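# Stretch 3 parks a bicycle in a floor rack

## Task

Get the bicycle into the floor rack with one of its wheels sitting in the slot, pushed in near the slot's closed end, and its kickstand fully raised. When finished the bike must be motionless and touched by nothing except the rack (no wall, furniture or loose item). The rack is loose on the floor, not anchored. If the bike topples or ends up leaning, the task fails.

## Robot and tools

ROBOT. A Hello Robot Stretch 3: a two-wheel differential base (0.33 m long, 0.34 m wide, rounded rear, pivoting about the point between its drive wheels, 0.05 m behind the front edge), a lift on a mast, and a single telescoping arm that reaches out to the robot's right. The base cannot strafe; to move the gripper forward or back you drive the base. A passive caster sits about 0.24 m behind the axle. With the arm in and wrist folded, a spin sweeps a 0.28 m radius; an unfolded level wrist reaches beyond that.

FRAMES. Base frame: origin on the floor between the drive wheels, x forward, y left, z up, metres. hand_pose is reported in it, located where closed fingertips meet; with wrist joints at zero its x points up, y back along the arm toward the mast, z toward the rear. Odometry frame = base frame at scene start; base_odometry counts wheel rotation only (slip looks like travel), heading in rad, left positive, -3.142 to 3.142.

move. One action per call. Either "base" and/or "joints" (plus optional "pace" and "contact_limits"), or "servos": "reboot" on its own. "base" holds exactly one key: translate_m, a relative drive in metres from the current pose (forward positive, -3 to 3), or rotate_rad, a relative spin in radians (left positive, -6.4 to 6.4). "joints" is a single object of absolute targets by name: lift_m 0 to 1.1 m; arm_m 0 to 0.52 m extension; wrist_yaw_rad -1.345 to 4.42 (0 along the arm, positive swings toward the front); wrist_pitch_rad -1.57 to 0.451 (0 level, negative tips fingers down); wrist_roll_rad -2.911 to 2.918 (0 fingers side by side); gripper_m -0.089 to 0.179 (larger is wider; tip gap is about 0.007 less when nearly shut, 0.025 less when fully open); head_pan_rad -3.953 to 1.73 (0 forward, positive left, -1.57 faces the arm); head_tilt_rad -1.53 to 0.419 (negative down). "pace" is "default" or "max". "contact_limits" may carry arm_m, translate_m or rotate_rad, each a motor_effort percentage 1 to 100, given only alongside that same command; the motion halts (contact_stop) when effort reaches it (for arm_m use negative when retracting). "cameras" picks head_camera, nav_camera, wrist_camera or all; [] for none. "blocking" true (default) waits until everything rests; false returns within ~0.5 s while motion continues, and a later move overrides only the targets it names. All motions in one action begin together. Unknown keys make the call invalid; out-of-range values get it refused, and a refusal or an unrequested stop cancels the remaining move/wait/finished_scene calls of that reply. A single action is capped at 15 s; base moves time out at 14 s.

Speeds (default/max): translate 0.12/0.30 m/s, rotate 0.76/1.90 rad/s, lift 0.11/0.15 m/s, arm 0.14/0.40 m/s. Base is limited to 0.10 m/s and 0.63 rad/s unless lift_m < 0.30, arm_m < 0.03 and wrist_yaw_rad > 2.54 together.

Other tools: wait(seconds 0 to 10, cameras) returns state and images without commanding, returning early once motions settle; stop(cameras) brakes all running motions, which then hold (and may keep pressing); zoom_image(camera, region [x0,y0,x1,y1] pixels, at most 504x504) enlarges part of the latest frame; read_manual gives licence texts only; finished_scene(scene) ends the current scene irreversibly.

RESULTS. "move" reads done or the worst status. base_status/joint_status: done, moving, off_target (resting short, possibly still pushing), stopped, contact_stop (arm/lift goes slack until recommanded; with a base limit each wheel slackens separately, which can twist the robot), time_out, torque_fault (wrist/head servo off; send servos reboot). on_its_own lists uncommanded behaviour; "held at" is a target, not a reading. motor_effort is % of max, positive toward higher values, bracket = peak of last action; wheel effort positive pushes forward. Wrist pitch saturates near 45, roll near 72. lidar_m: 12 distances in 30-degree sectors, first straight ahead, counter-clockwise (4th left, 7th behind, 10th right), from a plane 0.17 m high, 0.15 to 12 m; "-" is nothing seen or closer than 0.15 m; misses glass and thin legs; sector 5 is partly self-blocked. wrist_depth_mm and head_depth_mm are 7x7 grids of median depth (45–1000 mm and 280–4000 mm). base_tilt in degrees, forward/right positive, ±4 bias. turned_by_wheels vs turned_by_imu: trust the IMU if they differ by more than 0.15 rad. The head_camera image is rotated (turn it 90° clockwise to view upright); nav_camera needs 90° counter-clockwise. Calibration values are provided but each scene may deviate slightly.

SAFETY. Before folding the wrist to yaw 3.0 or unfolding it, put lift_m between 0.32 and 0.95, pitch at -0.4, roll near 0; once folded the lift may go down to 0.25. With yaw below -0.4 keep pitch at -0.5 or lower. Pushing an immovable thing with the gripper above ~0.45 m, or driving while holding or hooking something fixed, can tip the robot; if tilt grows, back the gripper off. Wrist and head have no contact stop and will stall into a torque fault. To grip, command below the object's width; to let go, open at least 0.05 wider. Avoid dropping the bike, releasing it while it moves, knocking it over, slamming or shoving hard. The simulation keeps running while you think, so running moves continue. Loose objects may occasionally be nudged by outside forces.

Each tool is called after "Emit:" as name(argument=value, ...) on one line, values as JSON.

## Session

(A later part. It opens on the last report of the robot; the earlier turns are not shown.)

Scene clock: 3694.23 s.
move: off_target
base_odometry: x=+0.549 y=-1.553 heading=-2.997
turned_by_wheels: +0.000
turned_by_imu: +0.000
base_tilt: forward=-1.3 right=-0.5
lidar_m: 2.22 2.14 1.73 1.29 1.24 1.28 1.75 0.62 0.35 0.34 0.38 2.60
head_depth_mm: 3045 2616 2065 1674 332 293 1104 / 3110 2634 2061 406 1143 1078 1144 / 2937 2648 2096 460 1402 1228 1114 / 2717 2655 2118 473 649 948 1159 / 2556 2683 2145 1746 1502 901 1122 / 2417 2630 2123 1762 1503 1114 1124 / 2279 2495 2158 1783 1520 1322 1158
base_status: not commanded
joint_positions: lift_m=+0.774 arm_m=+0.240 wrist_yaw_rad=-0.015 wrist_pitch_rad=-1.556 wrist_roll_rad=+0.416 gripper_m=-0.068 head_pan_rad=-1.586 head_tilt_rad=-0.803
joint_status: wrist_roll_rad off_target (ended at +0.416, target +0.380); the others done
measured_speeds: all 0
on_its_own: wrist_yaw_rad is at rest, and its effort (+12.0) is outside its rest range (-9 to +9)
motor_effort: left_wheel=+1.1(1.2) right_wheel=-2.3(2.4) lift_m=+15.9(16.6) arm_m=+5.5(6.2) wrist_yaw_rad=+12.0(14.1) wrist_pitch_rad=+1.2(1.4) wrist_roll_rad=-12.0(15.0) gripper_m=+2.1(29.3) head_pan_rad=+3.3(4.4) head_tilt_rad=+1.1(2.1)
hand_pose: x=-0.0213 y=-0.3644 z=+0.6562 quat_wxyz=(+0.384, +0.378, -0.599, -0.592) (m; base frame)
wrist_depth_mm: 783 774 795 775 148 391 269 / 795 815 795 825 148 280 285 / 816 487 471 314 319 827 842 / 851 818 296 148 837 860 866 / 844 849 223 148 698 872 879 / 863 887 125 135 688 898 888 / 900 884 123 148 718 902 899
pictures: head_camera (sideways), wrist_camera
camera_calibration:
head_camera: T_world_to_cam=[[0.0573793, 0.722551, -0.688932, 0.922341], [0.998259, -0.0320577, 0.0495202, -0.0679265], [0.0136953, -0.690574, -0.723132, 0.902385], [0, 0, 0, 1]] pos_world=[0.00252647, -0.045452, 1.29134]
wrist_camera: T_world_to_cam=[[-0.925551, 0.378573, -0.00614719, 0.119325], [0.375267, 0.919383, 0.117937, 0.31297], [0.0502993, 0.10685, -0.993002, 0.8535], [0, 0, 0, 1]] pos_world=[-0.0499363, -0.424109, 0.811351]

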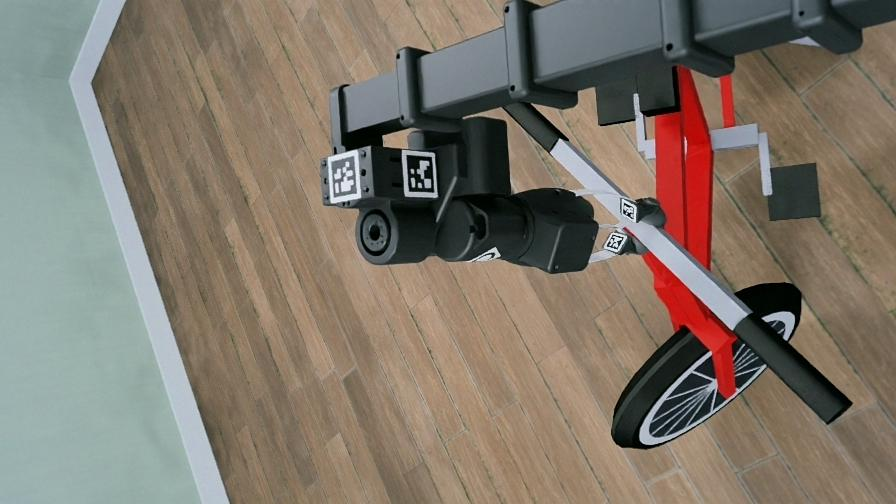

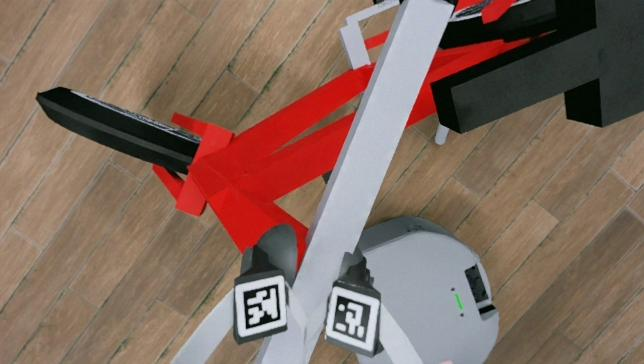

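Emit:
move(joints={"gripper_m":-0.071,"wrist_roll_rad":0.24}, cameras=[])

Emit:
move(joints={"gripper_m":-0.07,"wrist_roll_rad":0.1}, cameras=[])

Emit:
move(joints={"gripper_m":-0.071,"wrist_roll_rad":-0.04}, cameras=[])

Emit:
move(joints={"gripper_m":-0.07,"wrist_roll_rad":-0.18}, cameras=["wrist_camera","head_camera"])

Scene clock: 3699.53 s.
move: off_target
base_odometry: x=+0.549 y=-1.553 heading=-2.997
turned_by_wheels: +0.000
turned_by_imu: +0.000
base_tilt: forward=-1.3 right=-0.5
lidar_m: 2.21 2.13 1.73 1.28 1.25 1.28 1.75 0.62 0.35 0.34 0.39 2.60
head_depth_mm: 3023 2601 2084 1686 332 294 1109 / 3085 2643 2109 407 1147 1071 1145 / 2923 2663 2109 461 747 1128 1112 / 2715 2663 2107 473 547 936 1153 / 2570 2710 2121 1744 1506 899 1120 / 2433 2617 2158 1767 1512 1082 1123 / 2295 2533 2151 1774 1521 1299 1163
base_status: not commanded
joint_positions: lift_m=+0.774 arm_m=+0.240 wrist_yaw_rad=-0.019 wrist_pitch_rad=-1.557 wrist_roll_rad=+0.282 gripper_m=-0.070 head_pan_rad=-1.586 head_tilt_rad=-0.803
joint_status: wrist_roll_rad off_target (ended at +0.282, target +0.240); the others done
measured_speeds: all 0
on_its_own: wrist_yaw_rad is at rest, and its effort (+16.1) is outside its rest range (-9 to +9)
motor_effort: left_wheel=+0.1(1.2) right_wheel=-1.8(2.3) lift_m=+16.0(16.5) arm_m=+2.3(3.8) wrist_yaw_rad=+16.1(17.4) wrist_pitch_rad=+1.3(1.4) wrist_roll_rad=-14.5(17.9) gripper_m=-27.8(54.4) head_pan_rad=+4.2(4.2) head_tilt_rad=+1.5(2.0)
hand_pose: x=-0.0213 y=-0.3643 z=+0.6562 quat_wxyz=(+0.422, +0.416, -0.573, -0.566) (m; base frame)
wrist_depth_mm: 779 779 797 795 143 591 266 / 794 788 797 806 145 344 281 / 834 469 434 465 289 283 295 / 825 843 286 155 829 844 842 / 834 857 215 147 863 878 832 / 876 867 127 147 710 861 897 / 907 882 123 126 707 912 936
pictures: none
No camera images: "cameras" was empty.

Scene clock: 3700.30 s.
move: off_target
base_odometry: x=+0.549 y=-1.553 heading=-2.997
turned_by_wheels: +0.000
turned_by_imu: +0.005
base_tilt: forward=-1.3 right=-0.5
lidar_m: 2.21 2.13 1.72 1.28 1.24 1.28 1.76 0.62 0.34 0.33 0.41 2.60
head_depth_mm: 3015 2624 2064 1675 332 294 1105 / 3105 2641 2103 407 1158 1059 1148 / 2873 2665 2106 460 1407 1071 1115 / 2719 2661 2121 472 560 795 1139 / 2550 2664 2120 1754 1501 958 1104 / 2422 2586 2139 1761 1510 1029 1163 / 2290 2503 2163 1777 1526 1273 1166
base_status: not commanded
joint_positions: lift_m=+0.774 arm_m=+0.240 wrist_yaw_rad=-0.018 wrist_pitch_rad=-1.557 wrist_roll_rad=+0.134 gripper_m=-0.069 head_pan_rad=-1.586 head_tilt_rad=-0.803
joint_status: wrist_roll_rad off_target (ended at +0.134, target +0.100); the others done
measured_speeds: all 0
on_its_own: wrist_yaw_rad is at rest, and its effort (+15.3) is outside its rest range (-9 to +9)
motor_effort: left_wheel=+0.3(0.9) right_wheel=-4.2(4.2) lift_m=+13.7(16.7) arm_m=+2.2(3.6) wrist_yaw_rad=+15.3(18.0) wrist_pitch_rad=+1.4(1.6) wrist_roll_rad=-11.9(17.9) gripper_m=-18.4(26.5) head_pan_rad=+4.0(4.4) head_tilt_rad=+1.4(2.1)
hand_pose: x=-0.0213 y=-0.3643 z=+0.6562 quat_wxyz=(+0.464, +0.457, -0.540, -0.533) (m; base frame)
wrist_depth_mm: 790 767 785 789 134 803 795 / 787 790 798 821 137 588 282 / 810 832 407 451 309 286 282 / 855 823 271 143 852 858 305 / 830 855 197 146 872 847 870 / 871 880 126 144 698 881 888 / 890 896 123 128 718 878 927
pictures: none
No camera images: "cameras" was empty.

Scene clock: 3701.13 s.
move: off_target
base_odometry: x=+0.549 y=-1.553 heading=-2.997
turned_by_wheels: +0.000
turned_by_imu: +0.024
base_tilt: forward=-1.3 right=-0.5
lidar_m: 2.20 2.14 1.69 1.28 1.25 1.29 1.80 0.61 0.33 0.32 0.44 2.62
head_depth_mm: 3036 2603 2062 1686 332 294 1108 / 3060 2646 2106 406 1159 1060 1143 / 2841 2646 2091 460 1428 1079 1117 / 2669 2637 2114 473 596 761 1102 / 2542 2698 2123 1743 1505 968 1161 / 2405 2593 2133 1759 1512 1133 1160 / 2265 2457 2137 1776 1514 1242 1168
base_status: not commanded
joint_positions: lift_m=+0.774 arm_m=+0.240 wrist_yaw_rad=-0.010 wrist_pitch_rad=-1.557 wrist_roll_rad=-0.019 gripper_m=-0.067 head_pan_rad=-1.586 head_tilt_rad=-0.803
joint_status: wrist_roll_rad off_target (ended at -0.019, target -0.040); the others done
measured_speeds: all 0
motor_effort: left_wheel=-0.1(1.2) right_wheel=-3.3(4.3) lift_m=+10.1(14.0) arm_m=+1.2(2.8) wrist_yaw_rad=+8.5(18.3) wrist_pitch_rad=+1.3(1.7) wrist_roll_rad=-7.3(17.9) gripper_m=-17.6(36.1) head_pan_rad=+3.8(4.5) head_tilt_rad=+1.6(2.1)
hand_pose: x=-0.0214 y=-0.3643 z=+0.6562 quat_wxyz=(+0.505, +0.499, -0.501, -0.495) (m; base frame)
wrist_depth_mm: 784 781 789 779 122 793 790 / 791 499 789 795 583 825 816 / 814 817 403 435 321 376 297 / 840 829 262 136 769 292 286 / 840 840 203 142 851 871 306 / 840 877 128 144 864 912 892 / 880 892 122 154 790 892 923
pictures: none
No camera images: "cameras" was empty.

Scene clock: 3702.17 s.
move: done
base_odometry: x=+0.549 y=-1.553 heading=-2.998
turned_by_wheels: +0.000
turned_by_imu: -0.006
base_tilt: forward=-1.3 right=-0.5
lidar_m: 2.20 2.13 1.69 1.27 1.25 1.29 1.80 0.61 0.32 0.31 0.45 2.61
head_depth_mm: 3047 2609 2062 1683 332 292 1113 / 3053 2626 2082 407 1162 1052 1143 / 2820 2684 2116 460 1425 1018 1017 / 2685 2642 2114 474 647 931 1157 / 2535 2704 2128 1755 1499 954 1162 / 2388 2589 2138 1770 1508 1304 1162 / 2259 2444 2156 1782 1520 1321 1168
base_status: not commanded
joint_positions: lift_m=+0.774 arm_m=+0.240 wrist_yaw_rad=-0.003 wrist_pitch_rad=-1.557 wrist_roll_rad=-0.171 gripper_m=-0.066 head_pan_rad=-1.586 head_tilt_rad=-0.802
joint_status: all done
measured_speeds: all 0
motor_effort: left_wheel=-2.3(2.6) right_wheel=+2.1(4.5) lift_m=+8.2(10.3) arm_m=-0.2(2.0) wrist_yaw_rad=+3.0(10.4) wrist_pitch_rad=+1.6(1.8) wrist_roll_rad=-3.2(10.6) gripper_m=-17.1(45.9) head_pan_rad=+3.6(4.5) head_tilt_rad=+1.2(2.1)
hand_pose: x=-0.0215 y=-0.3643 z=+0.6562 quat_wxyz=(+0.544, +0.537, -0.459, -0.454) (m; base frame)
wrist_depth_mm: 785 774 786 105 797 809 780 / 792 787 421 112 815 800 807 / 825 810 370 120 607 678 827 / 810 827 267 307 343 318 308 / 840 876 831 138 858 295 292 / 868 899 127 130 865 903 319 / 878 916 122 128 879 893 896
pictures: head_camera (sideways), wrist_camera
camera_calibration:
head_camera: T_world_to_cam=[[0.057211, 0.721966, -0.689559, 0.923159], [0.998266, -0.0317946, 0.0495348, -0.0679456], [0.0138382, -0.691198, -0.722533, 0.901606], [0, 0, 0, 1]] pos_world=[0.00253635, -0.045462, 1.29138]
wrist_camera: T_world_to_cam=[[-0.977834, -0.209379, 0.00149814, -0.101246], [-0.207722, 0.970946, 0.11881, 0.318549], [-0.0263309, 0.115865, -0.992916, 0.85509], [0, 0, 0, 1]] pos_world=[-0.0103169, -0.429567, 0.811338]

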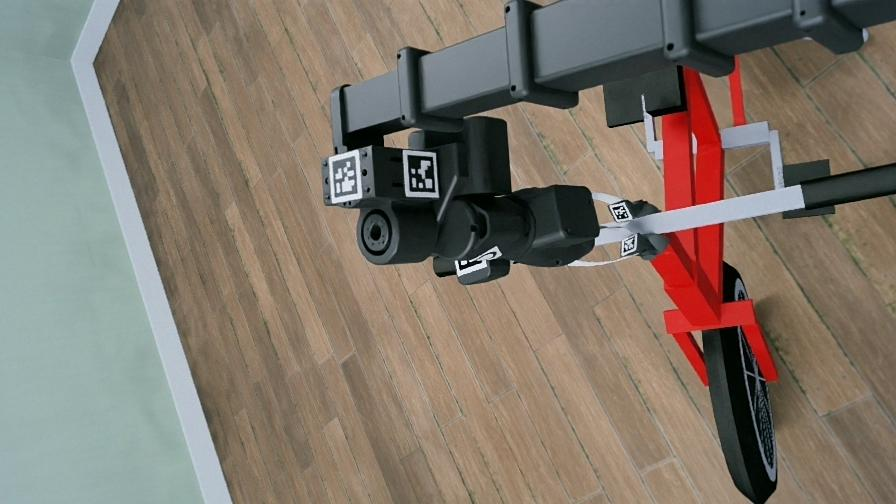

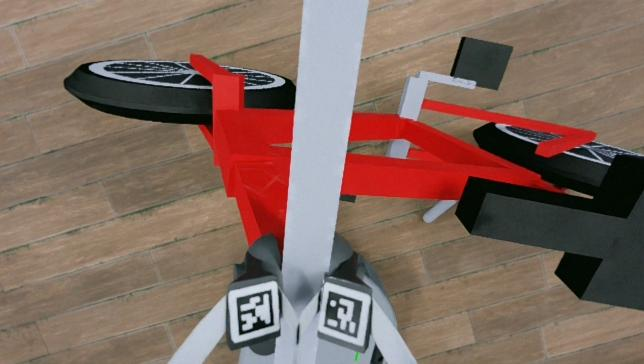

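Emit:
move(joints={"gripper_m":-0.07,"head_pan_rad":-2.25,"head_tilt_rad":-0.85}, cameras=["head_camera","nav_camera"])

Scene clock: 3706.13 s.
move: done
base_odometry: x=+0.549 y=-1.553 heading=-2.998
turned_by_wheels: +0.000
turned_by_imu: +0.000
base_tilt: forward=-1.4 right=-0.5
lidar_m: 2.20 2.12 1.70 1.28 1.25 1.29 1.79 0.61 0.32 0.31 0.45 2.62
head_depth_mm: 2307 2474 1989 1591 1444 1271 - / 2423 2455 2000 1607 1445 1294 - / 2458 2441 2019 1679 1200 288 992 / 2555 2470 1996 1703 325 301 1143 / 2687 2483 2036 1698 330 1080 1030 / 2736 2519 2044 396 1163 982 1135 / 2877 2569 2057 405 1444 625 1094
base_status: not commanded
joint_positions: lift_m=+0.774 arm_m=+0.240 wrist_yaw_rad=-0.003 wrist_pitch_rad=-1.557 wrist_roll_rad=-0.171 gripper_m=-0.066 head_pan_rad=-2.242 head_tilt_rad=-0.839
joint_status: all done
measured_speeds: all 0
motor_effort: left_wheel=-2.6(3.2) right_wheel=+2.4(2.4) lift_m=+11.7(12.0) arm_m=-6.8(7.1) wrist_yaw_rad=+2.9(4.0) wrist_pitch_rad=+1.3(1.7) wrist_roll_rad=-3.0(3.4) gripper_m=-16.4(49.4) head_pan_rad=-3.4(7.2) head_tilt_rad=-5.4(6.5)
hand_pose: x=-0.0215 y=-0.3643 z=+0.6562 quat_wxyz=(+0.544, +0.537, -0.459, -0.454) (m; base frame)
wrist_depth_mm: 777 808 783 104 785 827 803 / 781 796 419 112 807 800 826 / 814 815 370 121 611 679 818 / 833 863 269 309 337 314 310 / 850 848 826 137 841 295 293 / 872 871 127 130 881 886 316 / 890 870 122 128 886 913 908
pictures: head_camera (sideways), nav_camera (sideways)
camera_calibration:
head_camera: T_world_to_cam=[[0.501042, 0.556695, -0.662607, 0.88533], [0.770631, -0.635404, 0.0488853, -0.0657091], [-0.393809, -0.535119, -0.747371, 0.936393], [0, 0, 0, 1]] pos_world=[-0.0241902, -0.0335297, 1.28967]
nav_camera: T_world_to_cam=[[-0.461341, -0.587899, 0.664484, -0.818124], [-0.80667, 0.589761, -0.0382696, 0.107292], [-0.369388, -0.553675, -0.746322, 0.929568], [0, 0, 0, 1]] pos_world=[0.0524867, -0.0295728, 1.24149]

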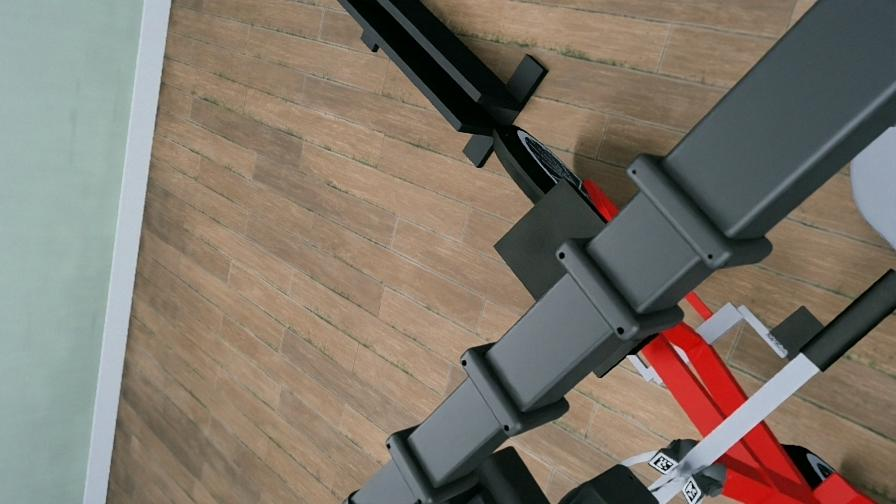

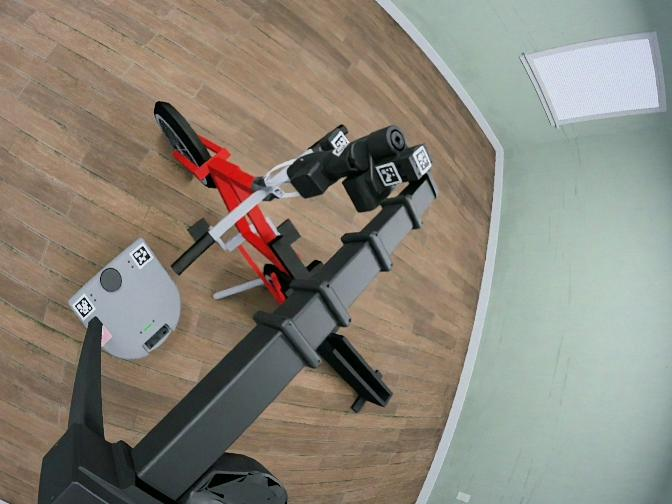

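Emit:
move(joints={"gripper_m":-0.02}, cameras=[])

Emit:
move(joints={"gripper_m":0.1}, cameras=[])

Emit:
move(joints={"lift_m":0.98}, cameras=[])

Emit:
move(joints={"arm_m":0.05,"wrist_roll_rad":0.0,"head_pan_rad":-1.578,"head_tilt_rad":-0.85}, cameras=["head_camera"])

Emit:
move(base={"translate_m":-0.6}, cameras=["head_camera","nav_camera"])

Scene clock: 3723.07 s.
move: done
base_odometry: x=+0.549 y=-1.553 heading=-2.998
turned_by_wheels: +0.000
turned_by_imu: +0.000
base_tilt: forward=-1.3 right=-0.5
lidar_m: 2.20 2.13 1.69 1.28 1.25 1.29 1.80 0.61 0.32 0.31 0.45 2.62
head_depth_mm: 2312 2447 1985 1597 1439 1263 - / 2399 2455 1979 1597 1450 1302 - / 2477 2454 2008 1679 1205 288 987 / 2574 2486 2018 1690 325 301 1147 / 2669 2477 2016 1703 329 1072 1032 / 2775 2514 2020 397 1168 981 1129 / 2887 2526 2048 404 1447 631 1094
base_status: not commanded
joint_positions: lift_m=+0.774 arm_m=+0.240 wrist_yaw_rad=-0.001 wrist_pitch_rad=-1.557 wrist_roll_rad=-0.176 gripper_m=-0.020 head_pan_rad=-2.242 head_tilt_rad=-0.839
joint_status: all done
measured_speeds: all 0
motor_effort: left_wheel=-2.1(3.2) right_wheel=+2.0(2.4) lift_m=+15.3(15.3) arm_m=-6.8(8.4) wrist_yaw_rad=+1.1(4.0) wrist_pitch_rad=+1.4(1.6) wrist_roll_rad=-1.4(3.1) gripper_m=-8.5(71.8) head_pan_rad=-3.5(4.0) head_tilt_rad=-4.6(5.4)
hand_pose: x=-0.0216 y=-0.3643 z=+0.6562 quat_wxyz=(+0.545, +0.538, -0.457, -0.452) (m; base frame)
wrist_depth_mm: 788 795 792 104 796 791 801 / 781 788 421 110 819 791 799 / 830 817 364 119 601 665 824 / 823 838 269 308 341 320 310 / 852 866 839 148 867 293 293 / 880 873 127 142 873 880 317 / 883 894 122 157 909 891 923
pictures: none
No camera images: "cameras" was empty.

Scene clock: 3724.80 s.
move: done
base_odometry: x=+0.549 y=-1.553 heading=-2.997
turned_by_wheels: +0.000
turned_by_imu: +0.000
base_tilt: forward=-1.3 right=-0.5
lidar_m: 2.20 2.14 1.69 1.27 1.25 1.29 1.79 0.60 0.33 0.32 0.42 0.44
head_depth_mm: 2323 2462 1992 1600 1437 1267 - / 2400 2464 1993 1594 1445 1307 - / 2470 2465 2000 1692 1117 288 986 / 2559 2493 2016 1688 325 302 1129 / 2676 2509 2015 1689 330 843 1108 / 2784 2511 2024 397 632 910 1151 / 2867 2561 2037 405 1419 747 858
base_status: not commanded
joint_positions: lift_m=+0.774 arm_m=+0.240 wrist_yaw_rad=-0.001 wrist_pitch_rad=-1.552 wrist_roll_rad=-0.182 gripper_m=+0.100 head_pan_rad=-2.242 head_tilt_rad=-0.839
joint_status: all done
measured_speeds: all 0
motor_effort: left_wheel=-0.1(2.9) right_wheel=-1.8(2.4) lift_m=+34.3(34.4) arm_m=-7.3(8.3) wrist_yaw_rad=+0.2(2.3) wrist_pitch_rad=+0.1(1.6) wrist_roll_rad=+0.3(1.8) gripper_m=+1.0(80.8) head_pan_rad=-3.3(4.0) head_tilt_rad=-4.6(5.6)
hand_pose: x=-0.0216 y=-0.3658 z=+0.6560 quat_wxyz=(+0.548, +0.538, -0.457, -0.449) (m; base frame)
wrist_depth_mm: - 773 805 789 780 799 816 / - 93 611 800 807 802 806 / 814 94 402 518 616 836 856 / 820 101 127 313 349 387 501 / 845 843 119 848 860 302 298 / 873 122 129 687 143 900 311 / 868 122 883 161 784 888 920
pictures: none
No camera images: "cameras" was empty.

Scene clock: 3727.50 s.
move: done
base_odometry: x=+0.549 y=-1.553 heading=-2.997
turned_by_wheels: +0.000
turned_by_imu: +0.000
base_tilt: forward=-1.3 right=-0.5
lidar_m: 2.20 2.13 1.69 1.28 1.25 1.29 1.80 0.60 0.33 0.32 0.42 0.44
head_depth_mm: 2328 2447 - - - 1239 1132 / 2369 2536 - - - 1281 1137 / 2486 2615 - - 1375 1281 1140 / 2555 - - - 876 1258 1129 / 2660 - - 1673 1466 1043 1106 / 2728 - - 1710 1466 948 1150 / 2735 - 2050 1705 1448 1252 856
base_status: not commanded
joint_positions: lift_m=+0.980 arm_m=+0.240 wrist_yaw_rad=-0.001 wrist_pitch_rad=-1.551 wrist_roll_rad=-0.182 gripper_m=+0.100 head_pan_rad=-2.242 head_tilt_rad=-0.839
joint_status: all done
measured_speeds: all 0
motor_effort: left_wheel=-0.5(0.9) right_wheel=-1.7(2.0) lift_m=+33.7(39.0) arm_m=-6.4(8.2) wrist_yaw_rad=+0.4(2.1) wrist_pitch_rad=+0.0(0.5) wrist_roll_rad=+0.8(0.8) gripper_m=+0.2(1.0) head_pan_rad=-3.4(4.2) head_tilt_rad=-5.0(5.6)
hand_pose: x=-0.0216 y=-0.3660 z=+0.8620 quat_wxyz=(+0.549, +0.538, -0.457, -0.448) (m; base frame)
wrist_depth_mm: 981 994 991 972 - - 986 / 997 - 278 - - - - / - - 302 - - - - / - - - 532 545 506 - / - - - 928 - 530 - / - 122 - 926 144 - - / - 122 - 959 497 - -
pictures: none
No camera images: "cameras" was empty.

Scene clock: 3730.13 s.
move: done
base_odometry: x=+0.549 y=-1.553 heading=-2.997
turned_by_wheels: +0.000
turned_by_imu: +0.000
base_tilt: forward=-1.3 right=-0.5
lidar_m: 2.20 2.13 1.69 1.28 1.25 1.29 1.79 0.60 0.33 0.32 0.42 0.44
head_depth_mm: 3015 - - - 1384 1085 1112 / 3012 - - - 1153 392 1119 / 2851 2647 - - - 1237 1106 / 2730 2563 1961 1650 1434 1096 1139 / 2571 2484 2020 1699 1439 912 1142 / 2402 2518 2036 1716 1472 1269 1137 / 2301 2420 2055 1702 1478 1291 1133
base_status: not commanded
joint_positions: lift_m=+0.980 arm_m=+0.050 wrist_yaw_rad=-0.001 wrist_pitch_rad=-1.550 wrist_roll_rad=-0.004 gripper_m=+0.100 head_pan_rad=-1.586 head_tilt_rad=-0.839
joint_status: all done
measured_speeds: all 0
motor_effort: left_wheel=-0.2(0.8) right_wheel=-1.6(1.9) lift_m=+33.1(34.4) arm_m=-15.3(23.5) wrist_yaw_rad=+1.2(1.6) wrist_pitch_rad=+0.0(0.3) wrist_roll_rad=+1.3(2.3) gripper_m=+0.2(1.4) head_pan_rad=+4.5(8.4) head_tilt_rad=-4.8(5.8)
hand_pose: x=-0.0216 y=-0.1761 z=+0.8620 quat_wxyz=(+0.506, +0.496, -0.504, -0.494) (m; base frame)
wrist_depth_mm: 995 966 - 447 801 478 469 / 995 - - - - 535 - / - - - - - - - / - - - 869 - - - / - - - 886 - - - / - 122 - 910 143 - - / - 122 - - - - -
pictures: head_camera (sideways)
camera_calibration:
head_camera: T_world_to_cam=[[0.057719, 0.74692, -0.662404, 0.887771], [0.998233, -0.0337901, 0.0488803, -0.0670909], [0.0141269, -0.664055, -0.74755, 0.934138], [0, 0, 0, 1]] pos_world=[0.00253461, -0.0450414, 1.28966]

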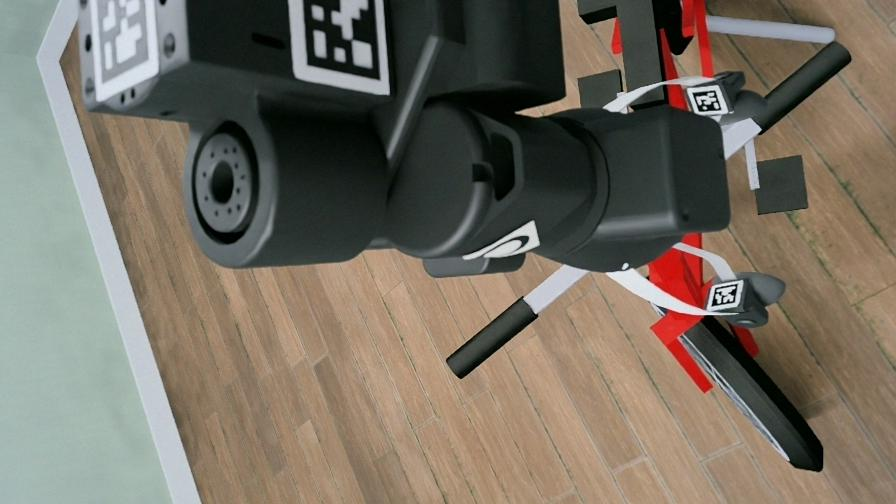

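Scene clock: 3737.23 s.
move: done
base_odometry: x=+1.143 y=-1.466 heading=-2.997
turned_by_wheels: +0.000
turned_by_imu: -0.002
base_tilt: forward=-1.3 right=-0.4
lidar_m: 2.73 2.65 1.32 0.98 0.96 0.99 1.37 2.08 2.17 0.44 0.44 0.56
head_depth_mm: 2434 - - - 1407 1221 1136 / 2775 - - - 1422 393 1138 / 2989 2660 - - - 1238 1142 / 2958 2575 1956 1652 1489 1150 1141 / 2878 2494 2016 1700 1471 955 1145 / 2714 2526 2038 1715 1478 1118 1131 / 2525 2543 2060 1705 1483 785 1151
base_status: done
joint_positions: lift_m=+0.980 arm_m=+0.050 wrist_yaw_rad=-0.001 wrist_pitch_rad=-1.550 wrist_roll_rad=-0.004 gripper_m=+0.100 head_pan_rad=-1.586 head_tilt_rad=-0.839
joint_status: not commanded
measured_speeds: all 0
motor_effort: left_wheel=-1.5(7.2) right_wheel=-2.4(5.7) lift_m=+31.7(34.0) arm_m=-12.5(15.7) wrist_yaw_rad=+1.0(2.1) wrist_pitch_rad=+0.0(0.4) wrist_roll_rad=+1.3(1.7) gripper_m=+0.5(1.3) head_pan_rad=+3.9(4.6) head_tilt_rad=-4.3(5.6)
hand_pose: x=-0.0216 y=-0.1761 z=+0.8620 quat_wxyz=(+0.506, +0.496, -0.504, -0.494) (m; base frame)
wrist_depth_mm: 466 476 772 974 - - - / - - - 993 - 999 - / 995 - - - - - - / - - - 907 - - - / - - - 903 - - - / - 123 - 911 144 - - / - 122 - - - - -
pictures: head_camera (sideways), nav_camera (sideways)
camera_calibration:
head_camera: T_world_to_cam=[[0.0577189, 0.74692, -0.662404, 0.88777], [0.998233, -0.0337899, 0.0488803, -0.0670909], [0.0141271, -0.664055, -0.74755, 0.934138], [0, 0, 0, 1]] pos_world=[0.00253462, -0.0450414, 1.28966]
nav_camera: T_world_to_cam=[[-0.00722571, -0.747448, 0.664281, -0.82063], [-0.99897, -0.0243638, -0.0382804, 0.108479], [0.044797, -0.663874, -0.746502, 0.927275], [0, 0, 0, 1]] pos_world=[0.0608984, 0.00485858, 1.24149]

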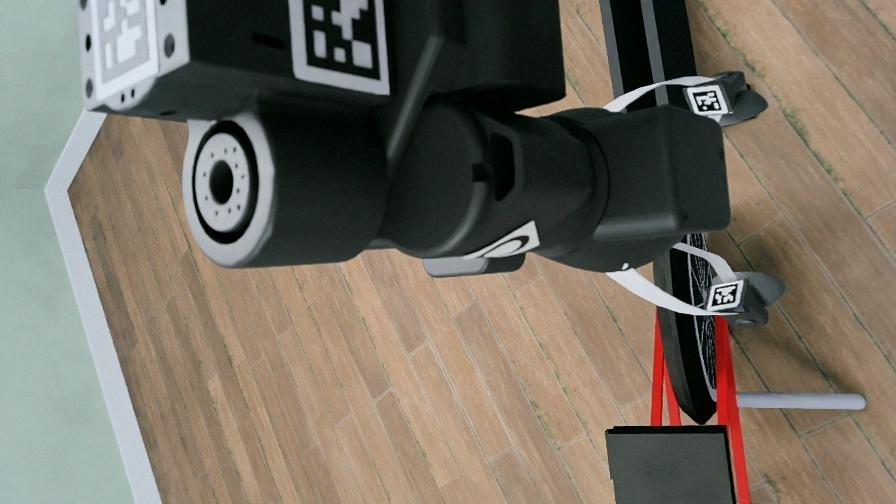

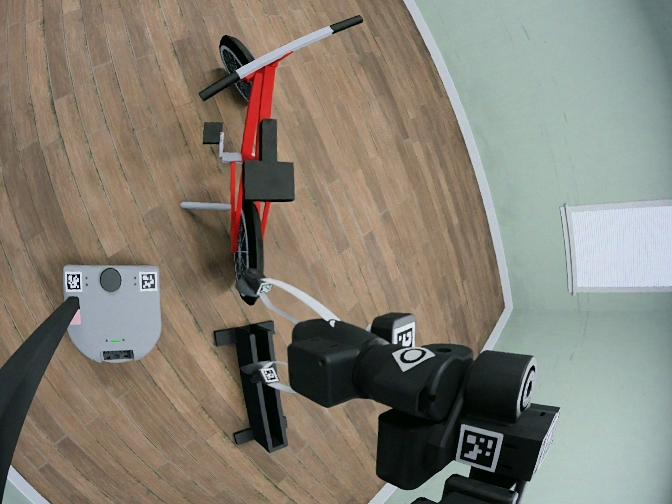

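Emit:
move(base={"translate_m":-0.4}, joints={"wrist_roll_rad":1.49,"gripper_m":0.15}, cameras=[])

Emit:
move(joints={"arm_m":0.44,"lift_m":0.6,"head_pan_rad":-1.3}, cameras=["head_camera","wrist_camera"])

Scene clock: 3745.83 s.
move: done
base_odometry: x=+1.539 y=-1.409 heading=-2.997
turned_by_wheels: +0.000
turned_by_imu: -0.001
base_tilt: forward=-1.3 right=-0.5
lidar_m: 1.31 2.77 1.06 0.78 0.76 0.79 1.09 1.73 1.80 2.50 0.57 0.65
head_depth_mm: 2019 - - - - 1246 1133 / 2290 - - - - 1235 1135 / 2626 2623 - - - 1237 341 / 2928 2565 1951 1678 - 1239 1148 / 2994 2479 2023 1714 1469 1228 1147 / 2905 2519 2038 1713 1471 1288 1149 / 2741 2487 2038 1717 1478 1247 1153
base_status: done
joint_positions: lift_m=+0.980 arm_m=+0.050 wrist_yaw_rad=-0.001 wrist_pitch_rad=-1.549 wrist_roll_rad=+1.485 gripper_m=+0.150 head_pan_rad=-1.586 head_tilt_rad=-0.839
joint_status: all done
measured_speeds: all 0
motor_effort: left_wheel=-1.2(6.7) right_wheel=-2.5(6.2) lift_m=+29.5(31.4) arm_m=-10.2(12.1) wrist_yaw_rad=+0.6(2.3) wrist_pitch_rad=-0.1(0.3) wrist_roll_rad=+1.7(2.3) gripper_m=-0.2(81.8) head_pan_rad=+3.9(4.4) head_tilt_rad=-4.1(5.6)
hand_pose: x=-0.0215 y=-0.1761 z=+0.8620 quat_wxyz=(+0.031, +0.030, -0.714, -0.699) (m; base frame)
wrist_depth_mm: 997 950 - 996 980 - 997 / 967 983 - - - - - / - - - 1000 869 - - / - - - - 875 694 396 / - - - - - - - / - 779 - - - 141 - / 111 785 - - - 117 -
pictures: none
No camera images: "cameras" was empty.

Scene clock: 3750.13 s.
move: done
base_odometry: x=+1.539 y=-1.409 heading=-2.997
turned_by_wheels: +0.000
turned_by_imu: +0.000
base_tilt: forward=-1.3 right=-0.4
lidar_m: 1.31 2.77 1.06 0.78 0.76 0.79 1.09 1.73 1.81 2.51 0.57 0.65
head_depth_mm: 2843 2452 1987 698 1364 1131 1103 / 2986 2429 1978 770 1417 1215 1137 / 2928 2465 1994 1682 1457 1230 1141 / 2847 2479 1999 1690 1456 1244 1142 / 2773 2493 2014 1704 1463 1278 1145 / 2727 2502 2021 1704 1471 1266 1147 / 2643 2536 2045 1714 1474 1267 1152
base_status: not commanded
joint_positions: lift_m=+0.600 arm_m=+0.440 wrist_yaw_rad=-0.001 wrist_pitch_rad=-1.548 wrist_roll_rad=+1.486 gripper_m=+0.150 head_pan_rad=-1.308 head_tilt_rad=-0.839
joint_status: all done
measured_speeds: all 0
motor_effort: left_wheel=-0.7(2.0) right_wheel=-2.4(2.6) lift_m=+18.4(25.7) arm_m=+15.5(25.1) wrist_yaw_rad=+0.9(2.1) wrist_pitch_rad=-0.4(0.6) wrist_roll_rad=+0.8(1.7) gripper_m=+0.5(1.2) head_pan_rad=+3.3(7.6) head_tilt_rad=-4.4(5.4)
hand_pose: x=-0.0215 y=-0.5665 z=+0.4820 quat_wxyz=(+0.030, +0.029, -0.714, -0.699) (m; base frame)
wrist_depth_mm: 626 625 624 606 626 618 609 / 633 615 634 629 633 640 629 / 642 651 634 634 647 625 509 / 642 662 658 651 645 647 506 / 648 682 666 499 668 673 519 / - 678 683 618 679 141 696 / 111 699 692 698 701 117 702
pictures: head_camera (sideways), wrist_camera
camera_calibration:
head_camera: T_world_to_cam=[[-0.149408, 0.734113, -0.662386, 0.889011], [0.969204, 0.241358, 0.0488798, -0.0669133], [0.195756, -0.634685, -0.747566, 0.933051], [0, 0, 0, 1]] pos_world=[0.0150279, -0.0442912, 1.28966]
wrist_camera: T_world_to_cam=[[-0.126754, 0.991644, -0.0239801, 0.567677], [0.98349, 0.128786, 0.127132, 0.0801566], [0.129158, -0.00746971, -0.991596, 0.638408], [0, 0, 0, 1]] pos_world=[-0.0893331, -0.568488, 0.636465]

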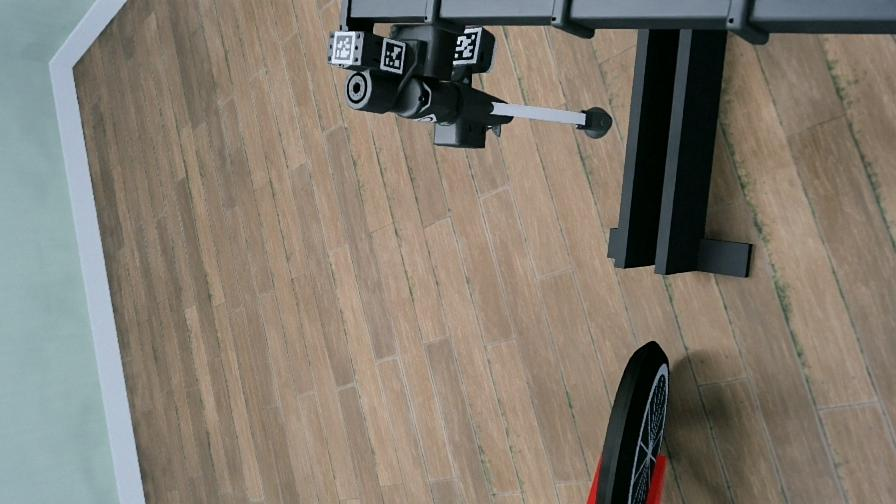

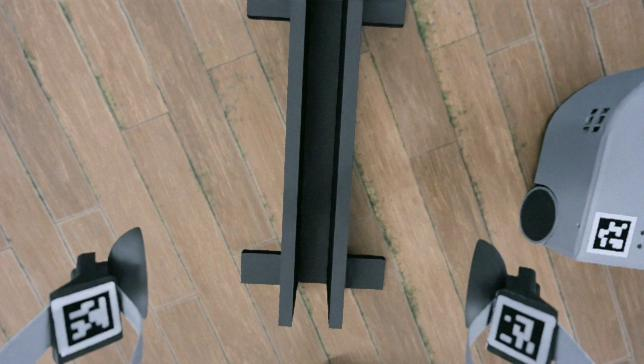

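Emit:
move(base={"translate_m":0.27}, joints={"lift_m":0.8,"arm_m":0.42}, cameras=["head_camera","wrist_camera"])

Scene clock: 3763.27 s.
move: done
base_odometry: x=+1.272 y=-1.448 heading=-2.997
turned_by_wheels: +0.000
turned_by_imu: +0.001
base_tilt: forward=-1.3 right=-0.4
lidar_m: 2.86 2.77 1.24 0.92 0.89 0.92 1.28 1.97 2.05 0.47 0.48 0.66
head_depth_mm: 2884 540 598 1659 1440 1199 1131 / 2839 2443 616 1600 1416 1208 1135 / 2837 2466 1994 1697 1443 1261 1140 / 2717 2495 2026 1688 1463 1216 1136 / 2669 2528 2029 1692 1458 1224 1144 / 2611 2518 2039 1718 1441 1231 1150 / 2488 2554 2048 1718 859 1258 1158
base_status: done
joint_positions: lift_m=+0.800 arm_m=+0.420 wrist_yaw_rad=-0.001 wrist_pitch_rad=-1.547 wrist_roll_rad=+1.486 gripper_m=+0.150 head_pan_rad=-1.308 head_tilt_rad=-0.839
joint_status: all done
measured_speeds: all 0
motor_effort: left_wheel=+0.7(6.6) right_wheel=+1.4(6.2) lift_m=+33.7(38.1) arm_m=-10.1(22.0) wrist_yaw_rad=-0.4(1.8) wrist_pitch_rad=-0.3(0.7) wrist_roll_rad=+1.3(1.3) gripper_m=+0.0(1.1) head_pan_rad=+3.8(4.9) head_tilt_rad=-4.3(5.5)
hand_pose: x=-0.0215 y=-0.5466 z=+0.6820 quat_wxyz=(+0.030, +0.029, -0.714, -0.698) (m; base frame)
wrist_depth_mm: 796 785 802 801 809 819 808 / 821 851 828 812 831 830 822 / 833 852 841 812 839 716 692 / 886 852 874 859 873 694 713 / 855 877 929 839 901 884 728 / 882 911 905 896 893 140 938 / 111 939 946 705 925 117 919
pictures: head_camera (sideways), wrist_camera
camera_calibration:
head_camera: T_world_to_cam=[[-0.149428, 0.734109, -0.662386, 0.889011], [0.969198, 0.241385, 0.0488798, -0.0669132], [0.195773, -0.634679, -0.747566, 0.933051], [0, 0, 0, 1]] pos_world=[0.0150291, -0.0442909, 1.28966]
wrist_camera: T_world_to_cam=[[-0.126754, 0.991638, -0.0242578, 0.55289], [0.98349, 0.128822, 0.127095, 0.0522081], [0.129157, -0.00774749, -0.991594, 0.836715], [0, 0, 0, 1]] pos_world=[-0.0893331, -0.54851, 0.836458]

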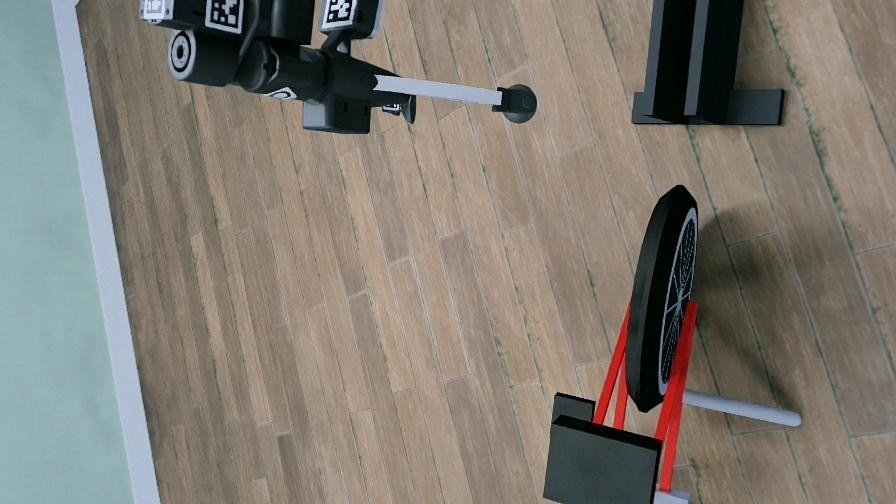

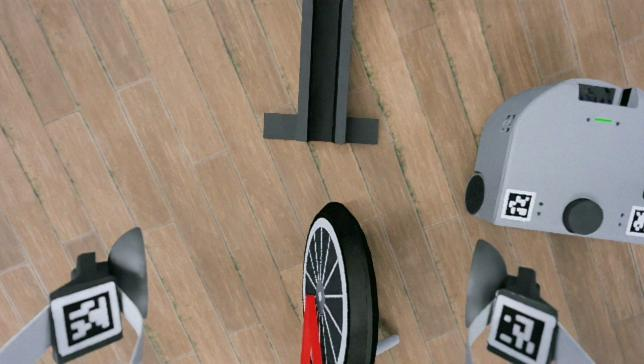

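Emit:
move(base={"translate_m":-0.335}, joints={"arm_m":0.441,"wrist_roll_rad":1.485}, cameras=[])

Emit:
move(joints={"lift_m":0.40}, cameras=["wrist_camera"])

Scene clock: 3782.30 s.
move: done
base_odometry: x=+1.603 y=-1.400 heading=-2.997
turned_by_wheels: +0.000
turned_by_imu: +0.000
base_tilt: forward=-1.3 right=-0.4
lidar_m: 1.36 2.59 1.01 0.75 0.73 0.75 1.05 1.68 1.75 2.42 0.61 0.66
head_depth_mm: 2827 549 625 1665 1437 1195 1128 / 2946 2447 633 1634 1448 1218 1135 / 2940 2454 1999 1680 1450 1233 1141 / 2854 2510 2015 1691 1456 1241 1146 / 2840 2501 2018 1699 1455 1262 1149 / 2702 2502 2034 1699 1468 1272 1155 / 2656 2537 2053 1714 1483 1276 1159
base_status: done
joint_positions: lift_m=+0.800 arm_m=+0.441 wrist_yaw_rad=-0.001 wrist_pitch_rad=-1.547 wrist_roll_rad=+1.486 gripper_m=+0.150 head_pan_rad=-1.308 head_tilt_rad=-0.839
joint_status: all done
measured_speeds: all 0
motor_effort: left_wheel=-2.0(6.1) right_wheel=-2.8(6.6) lift_m=+33.0(34.2) arm_m=+14.0(21.1) wrist_yaw_rad=-0.5(1.8) wrist_pitch_rad=-0.5(0.7) wrist_roll_rad=-0.6(1.4) gripper_m=+0.4(1.3) head_pan_rad=+3.7(4.6) head_tilt_rad=-4.6(5.5)
hand_pose: x=-0.0215 y=-0.5676 z=+0.6820 quat_wxyz=(+0.030, +0.029, -0.714, -0.698) (m; base frame)
wrist_depth_mm: 793 793 816 795 806 833 813 / 831 817 835 812 850 835 834 / 833 841 822 849 866 775 686 / 839 877 863 862 855 697 701 / 902 833 843 859 875 878 723 / 909 896 907 901 898 140 908 / 111 943 920 916 953 116 915
pictures: none
No camera images: "cameras" was empty.

Scene clock: 3786.77 s.
move: done
base_odometry: x=+1.603 y=-1.400 heading=-2.997
turned_by_wheels: +0.000
turned_by_imu: +0.000
base_tilt: forward=-1.3 right=-0.5
lidar_m: 1.36 2.59 1.02 0.75 0.73 0.76 1.05 1.68 1.75 2.42 0.61 0.66
head_depth_mm: 2811 2438 1969 1662 795 670 603 / 2939 2438 1980 1680 935 1218 1137 / 2960 2471 1986 1674 1444 1238 1142 / 2905 2471 2016 1692 1462 1241 1143 / 2843 2513 2019 1695 1466 1263 1145 / 2775 2500 2031 1702 1466 1270 1157 / 2663 2537 2062 1701 1479 1276 1153
base_status: not commanded
joint_positions: lift_m=+0.400 arm_m=+0.441 wrist_yaw_rad=-0.001 wrist_pitch_rad=-1.547 wrist_roll_rad=+1.486 gripper_m=+0.150 head_pan_rad=-1.308 head_tilt_rad=-0.839
joint_status: all done
measured_speeds: all 0
motor_effort: left_wheel=-1.7(2.5) right_wheel=-2.7(2.9) lift_m=+19.2(29.9) arm_m=+12.5(15.2) wrist_yaw_rad=+1.5(2.0) wrist_pitch_rad=-0.6(0.7) wrist_roll_rad=-0.6(0.9) gripper_m=+0.5(1.3) head_pan_rad=+4.4(4.7) head_tilt_rad=-4.1(5.7)
hand_pose: x=-0.0215 y=-0.5676 z=+0.2820 quat_wxyz=(+0.030, +0.029, -0.714, -0.698) (m; base frame)
wrist_depth_mm: 417 417 420 376 424 423 423 / 425 426 424 400 428 429 430 / 438 437 440 427 435 438 446 / 442 453 444 437 451 451 451 / 456 454 452 416 457 455 460 / - 468 466 375 472 140 473 / 111 472 472 473 482 117 479
pictures: wrist_camera
camera_calibration:
wrist_camera: T_world_to_cam=[[-0.126754, 0.991638, -0.0242581, 0.564018], [0.98349, 0.128822, 0.127095, 0.105752], [0.129157, -0.00774771, -0.991594, 0.439916], [0, 0, 0, 1]] pos_world=[-0.0893331, -0.569516, 0.43646]

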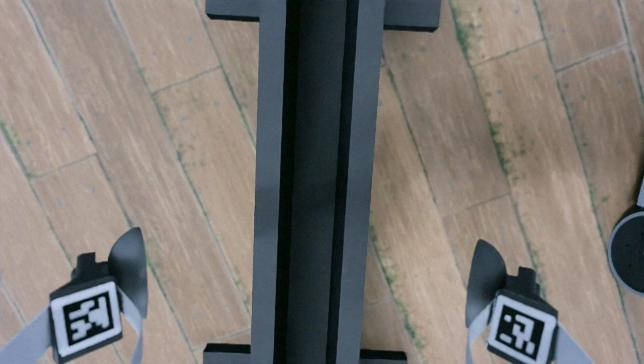

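Emit:
move(joints={"lift_m":0.245}, cameras=[])

Emit:
move(joints={"gripper_m":0.02}, cameras=[])

Emit:
move(joints={"lift_m":0.275}, cameras=["wrist_camera"])

Scene clock: 3794.93 s.
move: done
base_odometry: x=+1.603 y=-1.400 heading=-2.997
turned_by_wheels: +0.000
turned_by_imu: +0.000
base_tilt: forward=-1.3 right=-0.5
lidar_m: 1.36 2.60 1.01 0.75 0.73 0.75 1.04 1.68 1.75 2.42 0.61 0.66
head_depth_mm: 2803 2392 1965 1668 1416 1180 1117 / 2993 2446 1997 1671 977 1203 1105 / 2930 2474 1991 1678 1449 1233 1141 / 2867 2453 2026 1687 1465 1250 1144 / 2826 2489 2028 1701 1462 1267 1151 / 2719 2524 2040 1714 1467 1262 1150 / 2673 2561 2044 1733 1479 1275 1153
base_status: not commanded
joint_positions: lift_m=+0.245 arm_m=+0.441 wrist_yaw_rad=-0.001 wrist_pitch_rad=-1.547 wrist_roll_rad=+1.486 gripper_m=+0.150 head_pan_rad=-1.308 head_tilt_rad=-0.839
joint_status: all done
measured_speeds: all 0
motor_effort: left_wheel=-1.6(2.2) right_wheel=-2.8(2.9) lift_m=+18.7(22.6) arm_m=+11.2(12.4) wrist_yaw_rad=+0.2(1.8) wrist_pitch_rad=-0.3(0.7) wrist_roll_rad=-0.5(1.0) gripper_m=+0.3(1.1) head_pan_rad=+4.2(4.4) head_tilt_rad=-4.4(5.7)
hand_pose: x=-0.0215 y=-0.5676 z=+0.1270 quat_wxyz=(+0.030, +0.029, -0.714, -0.698) (m; base frame)
wrist_depth_mm: 269 272 118 268 118 272 275 / 273 275 119 274 120 275 277 / 281 280 123 274 123 281 284 / 284 285 125 281 124 290 291 / 293 290 144 287 142 293 298 / 296 135 131 293 131 141 304 / 111 304 134 301 134 117 308
pictures: none
No camera images: "cameras" was empty.

Scene clock: 3796.73 s.
move: done
base_odometry: x=+1.603 y=-1.400 heading=-2.997
turned_by_wheels: +0.000
turned_by_imu: +0.000
base_tilt: forward=-1.3 right=-0.4
lidar_m: 1.36 2.59 1.01 0.75 0.73 0.76 1.05 1.68 1.75 2.43 0.61 0.66
head_depth_mm: 2774 2445 1983 1659 1410 1183 1119 / 2972 2459 2001 1676 980 1216 1101 / 2937 2473 2002 1677 1450 1231 1139 / 2861 2492 2018 1691 1451 1240 1149 / 2815 2496 2000 1686 1467 1265 1147 / 2751 2516 2022 1719 1473 1272 1154 / 2664 2561 2049 1716 1476 1277 1152
base_status: not commanded
joint_positions: lift_m=+0.245 arm_m=+0.441 wrist_yaw_rad=-0.001 wrist_pitch_rad=-1.545 wrist_roll_rad=+1.486 gripper_m=+0.021 head_pan_rad=-1.308 head_tilt_rad=-0.839
joint_status: all done
measured_speeds: all 0
motor_effort: left_wheel=-1.7(2.1) right_wheel=-2.6(2.8) lift_m=+19.2(19.9) arm_m=+10.5(12.0) wrist_yaw_rad=+1.3(1.9) wrist_pitch_rad=-0.7(1.1) wrist_roll_rad=-0.6(0.9) gripper_m=-26.6(98.3) head_pan_rad=+4.1(4.7) head_tilt_rad=-4.5(5.3)
hand_pose: x=-0.0215 y=-0.5682 z=+0.1269 quat_wxyz=(+0.030, +0.029, -0.715, -0.698) (m; base frame)
wrist_depth_mm: 272 271 118 267 118 272 273 / 278 275 121 271 121 278 277 / 280 282 124 278 123 284 284 / 288 290 126 284 126 287 290 / 292 294 129 287 147 293 294 / 299 122 146 296 131 300 303 / 302 119 134 301 133 119 305
pictures: none
No camera images: "cameras" was empty.

Scene clock: 3797.80 s.
move: done
base_odometry: x=+1.603 y=-1.400 heading=-2.997
turned_by_wheels: +0.000
turned_by_imu: +0.000
base_tilt: forward=-1.3 right=-0.5
lidar_m: 1.36 2.60 1.02 0.75 0.73 0.75 1.05 1.68 0.54 0.51 0.52 0.66
head_depth_mm: 2796 2405 1978 1662 1386 1154 1116 / 2978 2437 1973 1669 958 1212 1120 / 2937 2468 2016 1681 1448 1239 1137 / 2885 2479 1993 1681 1453 1235 1148 / 2774 2501 2013 1691 1459 1269 1148 / 2705 2504 2033 1715 1479 1274 1149 / 2672 2533 2047 1715 1472 1275 1151
base_status: not commanded
joint_positions: lift_m=+0.275 arm_m=+0.441 wrist_yaw_rad=-0.001 wrist_pitch_rad=-1.539 wrist_roll_rad=+1.486 gripper_m=+0.024 head_pan_rad=-1.308 head_tilt_rad=-0.839
joint_status: all done
measured_speeds: all 0
motor_effort: left_wheel=-0.8(2.1) right_wheel=-2.6(2.8) lift_m=+41.7(45.5) arm_m=+9.7(11.0) wrist_yaw_rad=+0.4(1.6) wrist_pitch_rad=-1.8(2.2) wrist_roll_rad=-0.6(0.9) gripper_m=-13.6(27.1) head_pan_rad=+4.1(4.8) head_tilt_rad=-5.1(5.4)
hand_pose: x=-0.0215 y=-0.5697 z=+0.1568 quat_wxyz=(+0.030, +0.029, -0.717, -0.696) (m; base frame)
wrist_depth_mm: 297 299 119 264 119 302 301 / 302 308 122 271 123 307 305 / 309 308 126 280 126 309 308 / 314 314 130 291 130 318 319 / 322 323 134 297 134 327 324 / 328 121 138 306 136 332 332 / 335 117 148 314 128 335 342
pictures: wrist_camera
camera_calibration:
wrist_camera: T_world_to_cam=[[-0.126753, 0.991404, -0.0324323, 0.564231], [0.98349, 0.129864, 0.126025, 0.122693], [0.129153, -0.0159229, -0.991497, 0.311131], [0, 0, 0, 1]] pos_world=[-0.0893335, -0.57036, 0.311322]

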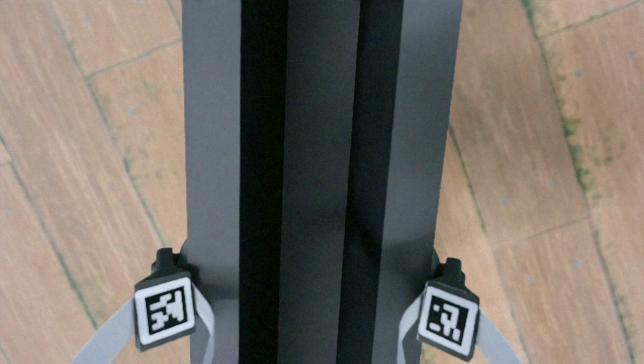

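Emit:
move(base={"translate_m":0.04}, joints={"arm_m":0.465}, cameras=[])

Emit:
move(joints={"lift_m":0.248}, cameras=[])

Scene clock: 3801.97 s.
move: done
base_odometry: x=+1.564 y=-1.405 heading=-2.997
turned_by_wheels: +0.000
turned_by_imu: +0.000
base_tilt: forward=-1.3 right=-0.4
lidar_m: 1.33 2.61 1.04 0.77 0.75 0.78 1.07 1.72 0.57 0.54 0.55 0.65
head_depth_mm: 2785 2427 1980 1668 1183 1165 1119 / 2961 2445 1977 1676 975 1206 1121 / 2888 2471 2004 1683 1448 1233 1141 / 2832 2475 2004 1690 1461 1236 1144 / 2792 2516 2017 1701 1473 1271 1152 / 2743 2502 2034 1693 1471 1271 1148 / 2680 2505 2040 1720 1478 1277 1155
base_status: done
joint_positions: lift_m=+0.275 arm_m=+0.465 wrist_yaw_rad=-0.001 wrist_pitch_rad=-1.536 wrist_roll_rad=+1.486 gripper_m=+0.024 head_pan_rad=-1.308 head_tilt_rad=-0.839
joint_status: all done
measured_speeds: all 0
motor_effort: left_wheel=+2.0(6.0) right_wheel=+2.1(6.5) lift_m=+41.1(42.0) arm_m=+15.1(21.6) wrist_yaw_rad=-0.3(2.3) wrist_pitch_rad=-2.5(2.7) wrist_roll_rad=-0.5(0.9) gripper_m=-14.0(15.0) head_pan_rad=+3.3(4.5) head_tilt_rad=-4.5(5.2)
hand_pose: x=-0.0215 y=-0.5944 z=+0.1568 quat_wxyz=(+0.030, +0.029, -0.718, -0.695) (m; base frame)
wrist_depth_mm: 297 296 118 264 119 298 300 / 308 308 122 269 121 305 305 / 315 308 126 278 126 310 308 / 317 315 129 287 129 318 318 / 325 319 134 297 134 324 325 / 330 121 139 306 136 326 330 / 337 117 148 320 128 334 335
pictures: none
No camera images: "cameras" was empty.

Scene clock: 3802.93 s.
move: contact_stop
base_odometry: x=+1.564 y=-1.405 heading=-2.997
turned_by_wheels: +0.000
turned_by_imu: +0.000
base_tilt: forward=-1.3 right=-0.4
lidar_m: 1.33 2.62 1.04 0.77 0.75 0.77 1.08 1.72 1.79 2.47 0.58 0.65
head_depth_mm: 2810 2418 1993 1670 1412 1195 1108 / 2942 2429 1999 1684 989 1219 1096 / 2899 2472 2014 1694 1454 1240 1145 / 2806 2488 2015 1687 1460 1244 1140 / 2779 2517 2007 1688 1466 1267 1139 / 2733 2514 2042 1709 1475 1271 1153 / 2622 2554 2045 1714 1473 1278 1152
base_status: not commanded
joint_positions: lift_m=+0.250 arm_m=+0.465 wrist_yaw_rad=-0.001 wrist_pitch_rad=-1.547 wrist_roll_rad=+1.486 gripper_m=+0.024 head_pan_rad=-1.308 head_tilt_rad=-0.839
joint_status: lift_m contact_stop (moved -0.025 of -0.027)
measured_speeds: translate_m=+0.000 rotate_rad=+0.000 lift_m=+0.001 arm_m=+0.000 wrist_yaw_rad=+0.000 wrist_pitch_rad=+0.000 wrist_roll_rad=+0.000 head_pan_rad=+0.000 head_tilt_rad=+0.000
on_its_own: lift_m is slack since a contact_stop
motor_effort: left_wheel=+0.5(2.4) right_wheel=+1.8(2.0) lift_m=+23.9(37.4) arm_m=+13.5(15.6) wrist_yaw_rad=-0.8(1.9) wrist_pitch_rad=-0.6(2.6) wrist_roll_rad=-0.7(0.8) gripper_m=-14.7(15.1) head_pan_rad=+4.1(4.5) head_tilt_rad=-5.0(5.7)
hand_pose: x=-0.0215 y=-0.5916 z=+0.1315 quat_wxyz=(+0.030, +0.029, -0.715, -0.698) (m; base frame)
wrist_depth_mm: 275 275 125 271 123 277 276 / 283 281 125 280 126 285 281 / 286 289 128 283 128 289 291 / 293 293 131 291 131 293 293 / 297 296 133 294 134 304 297 / 303 122 148 304 135 306 309 / 307 118 156 307 127 314 314
pictures: none
No camera images: "cameras" was empty.


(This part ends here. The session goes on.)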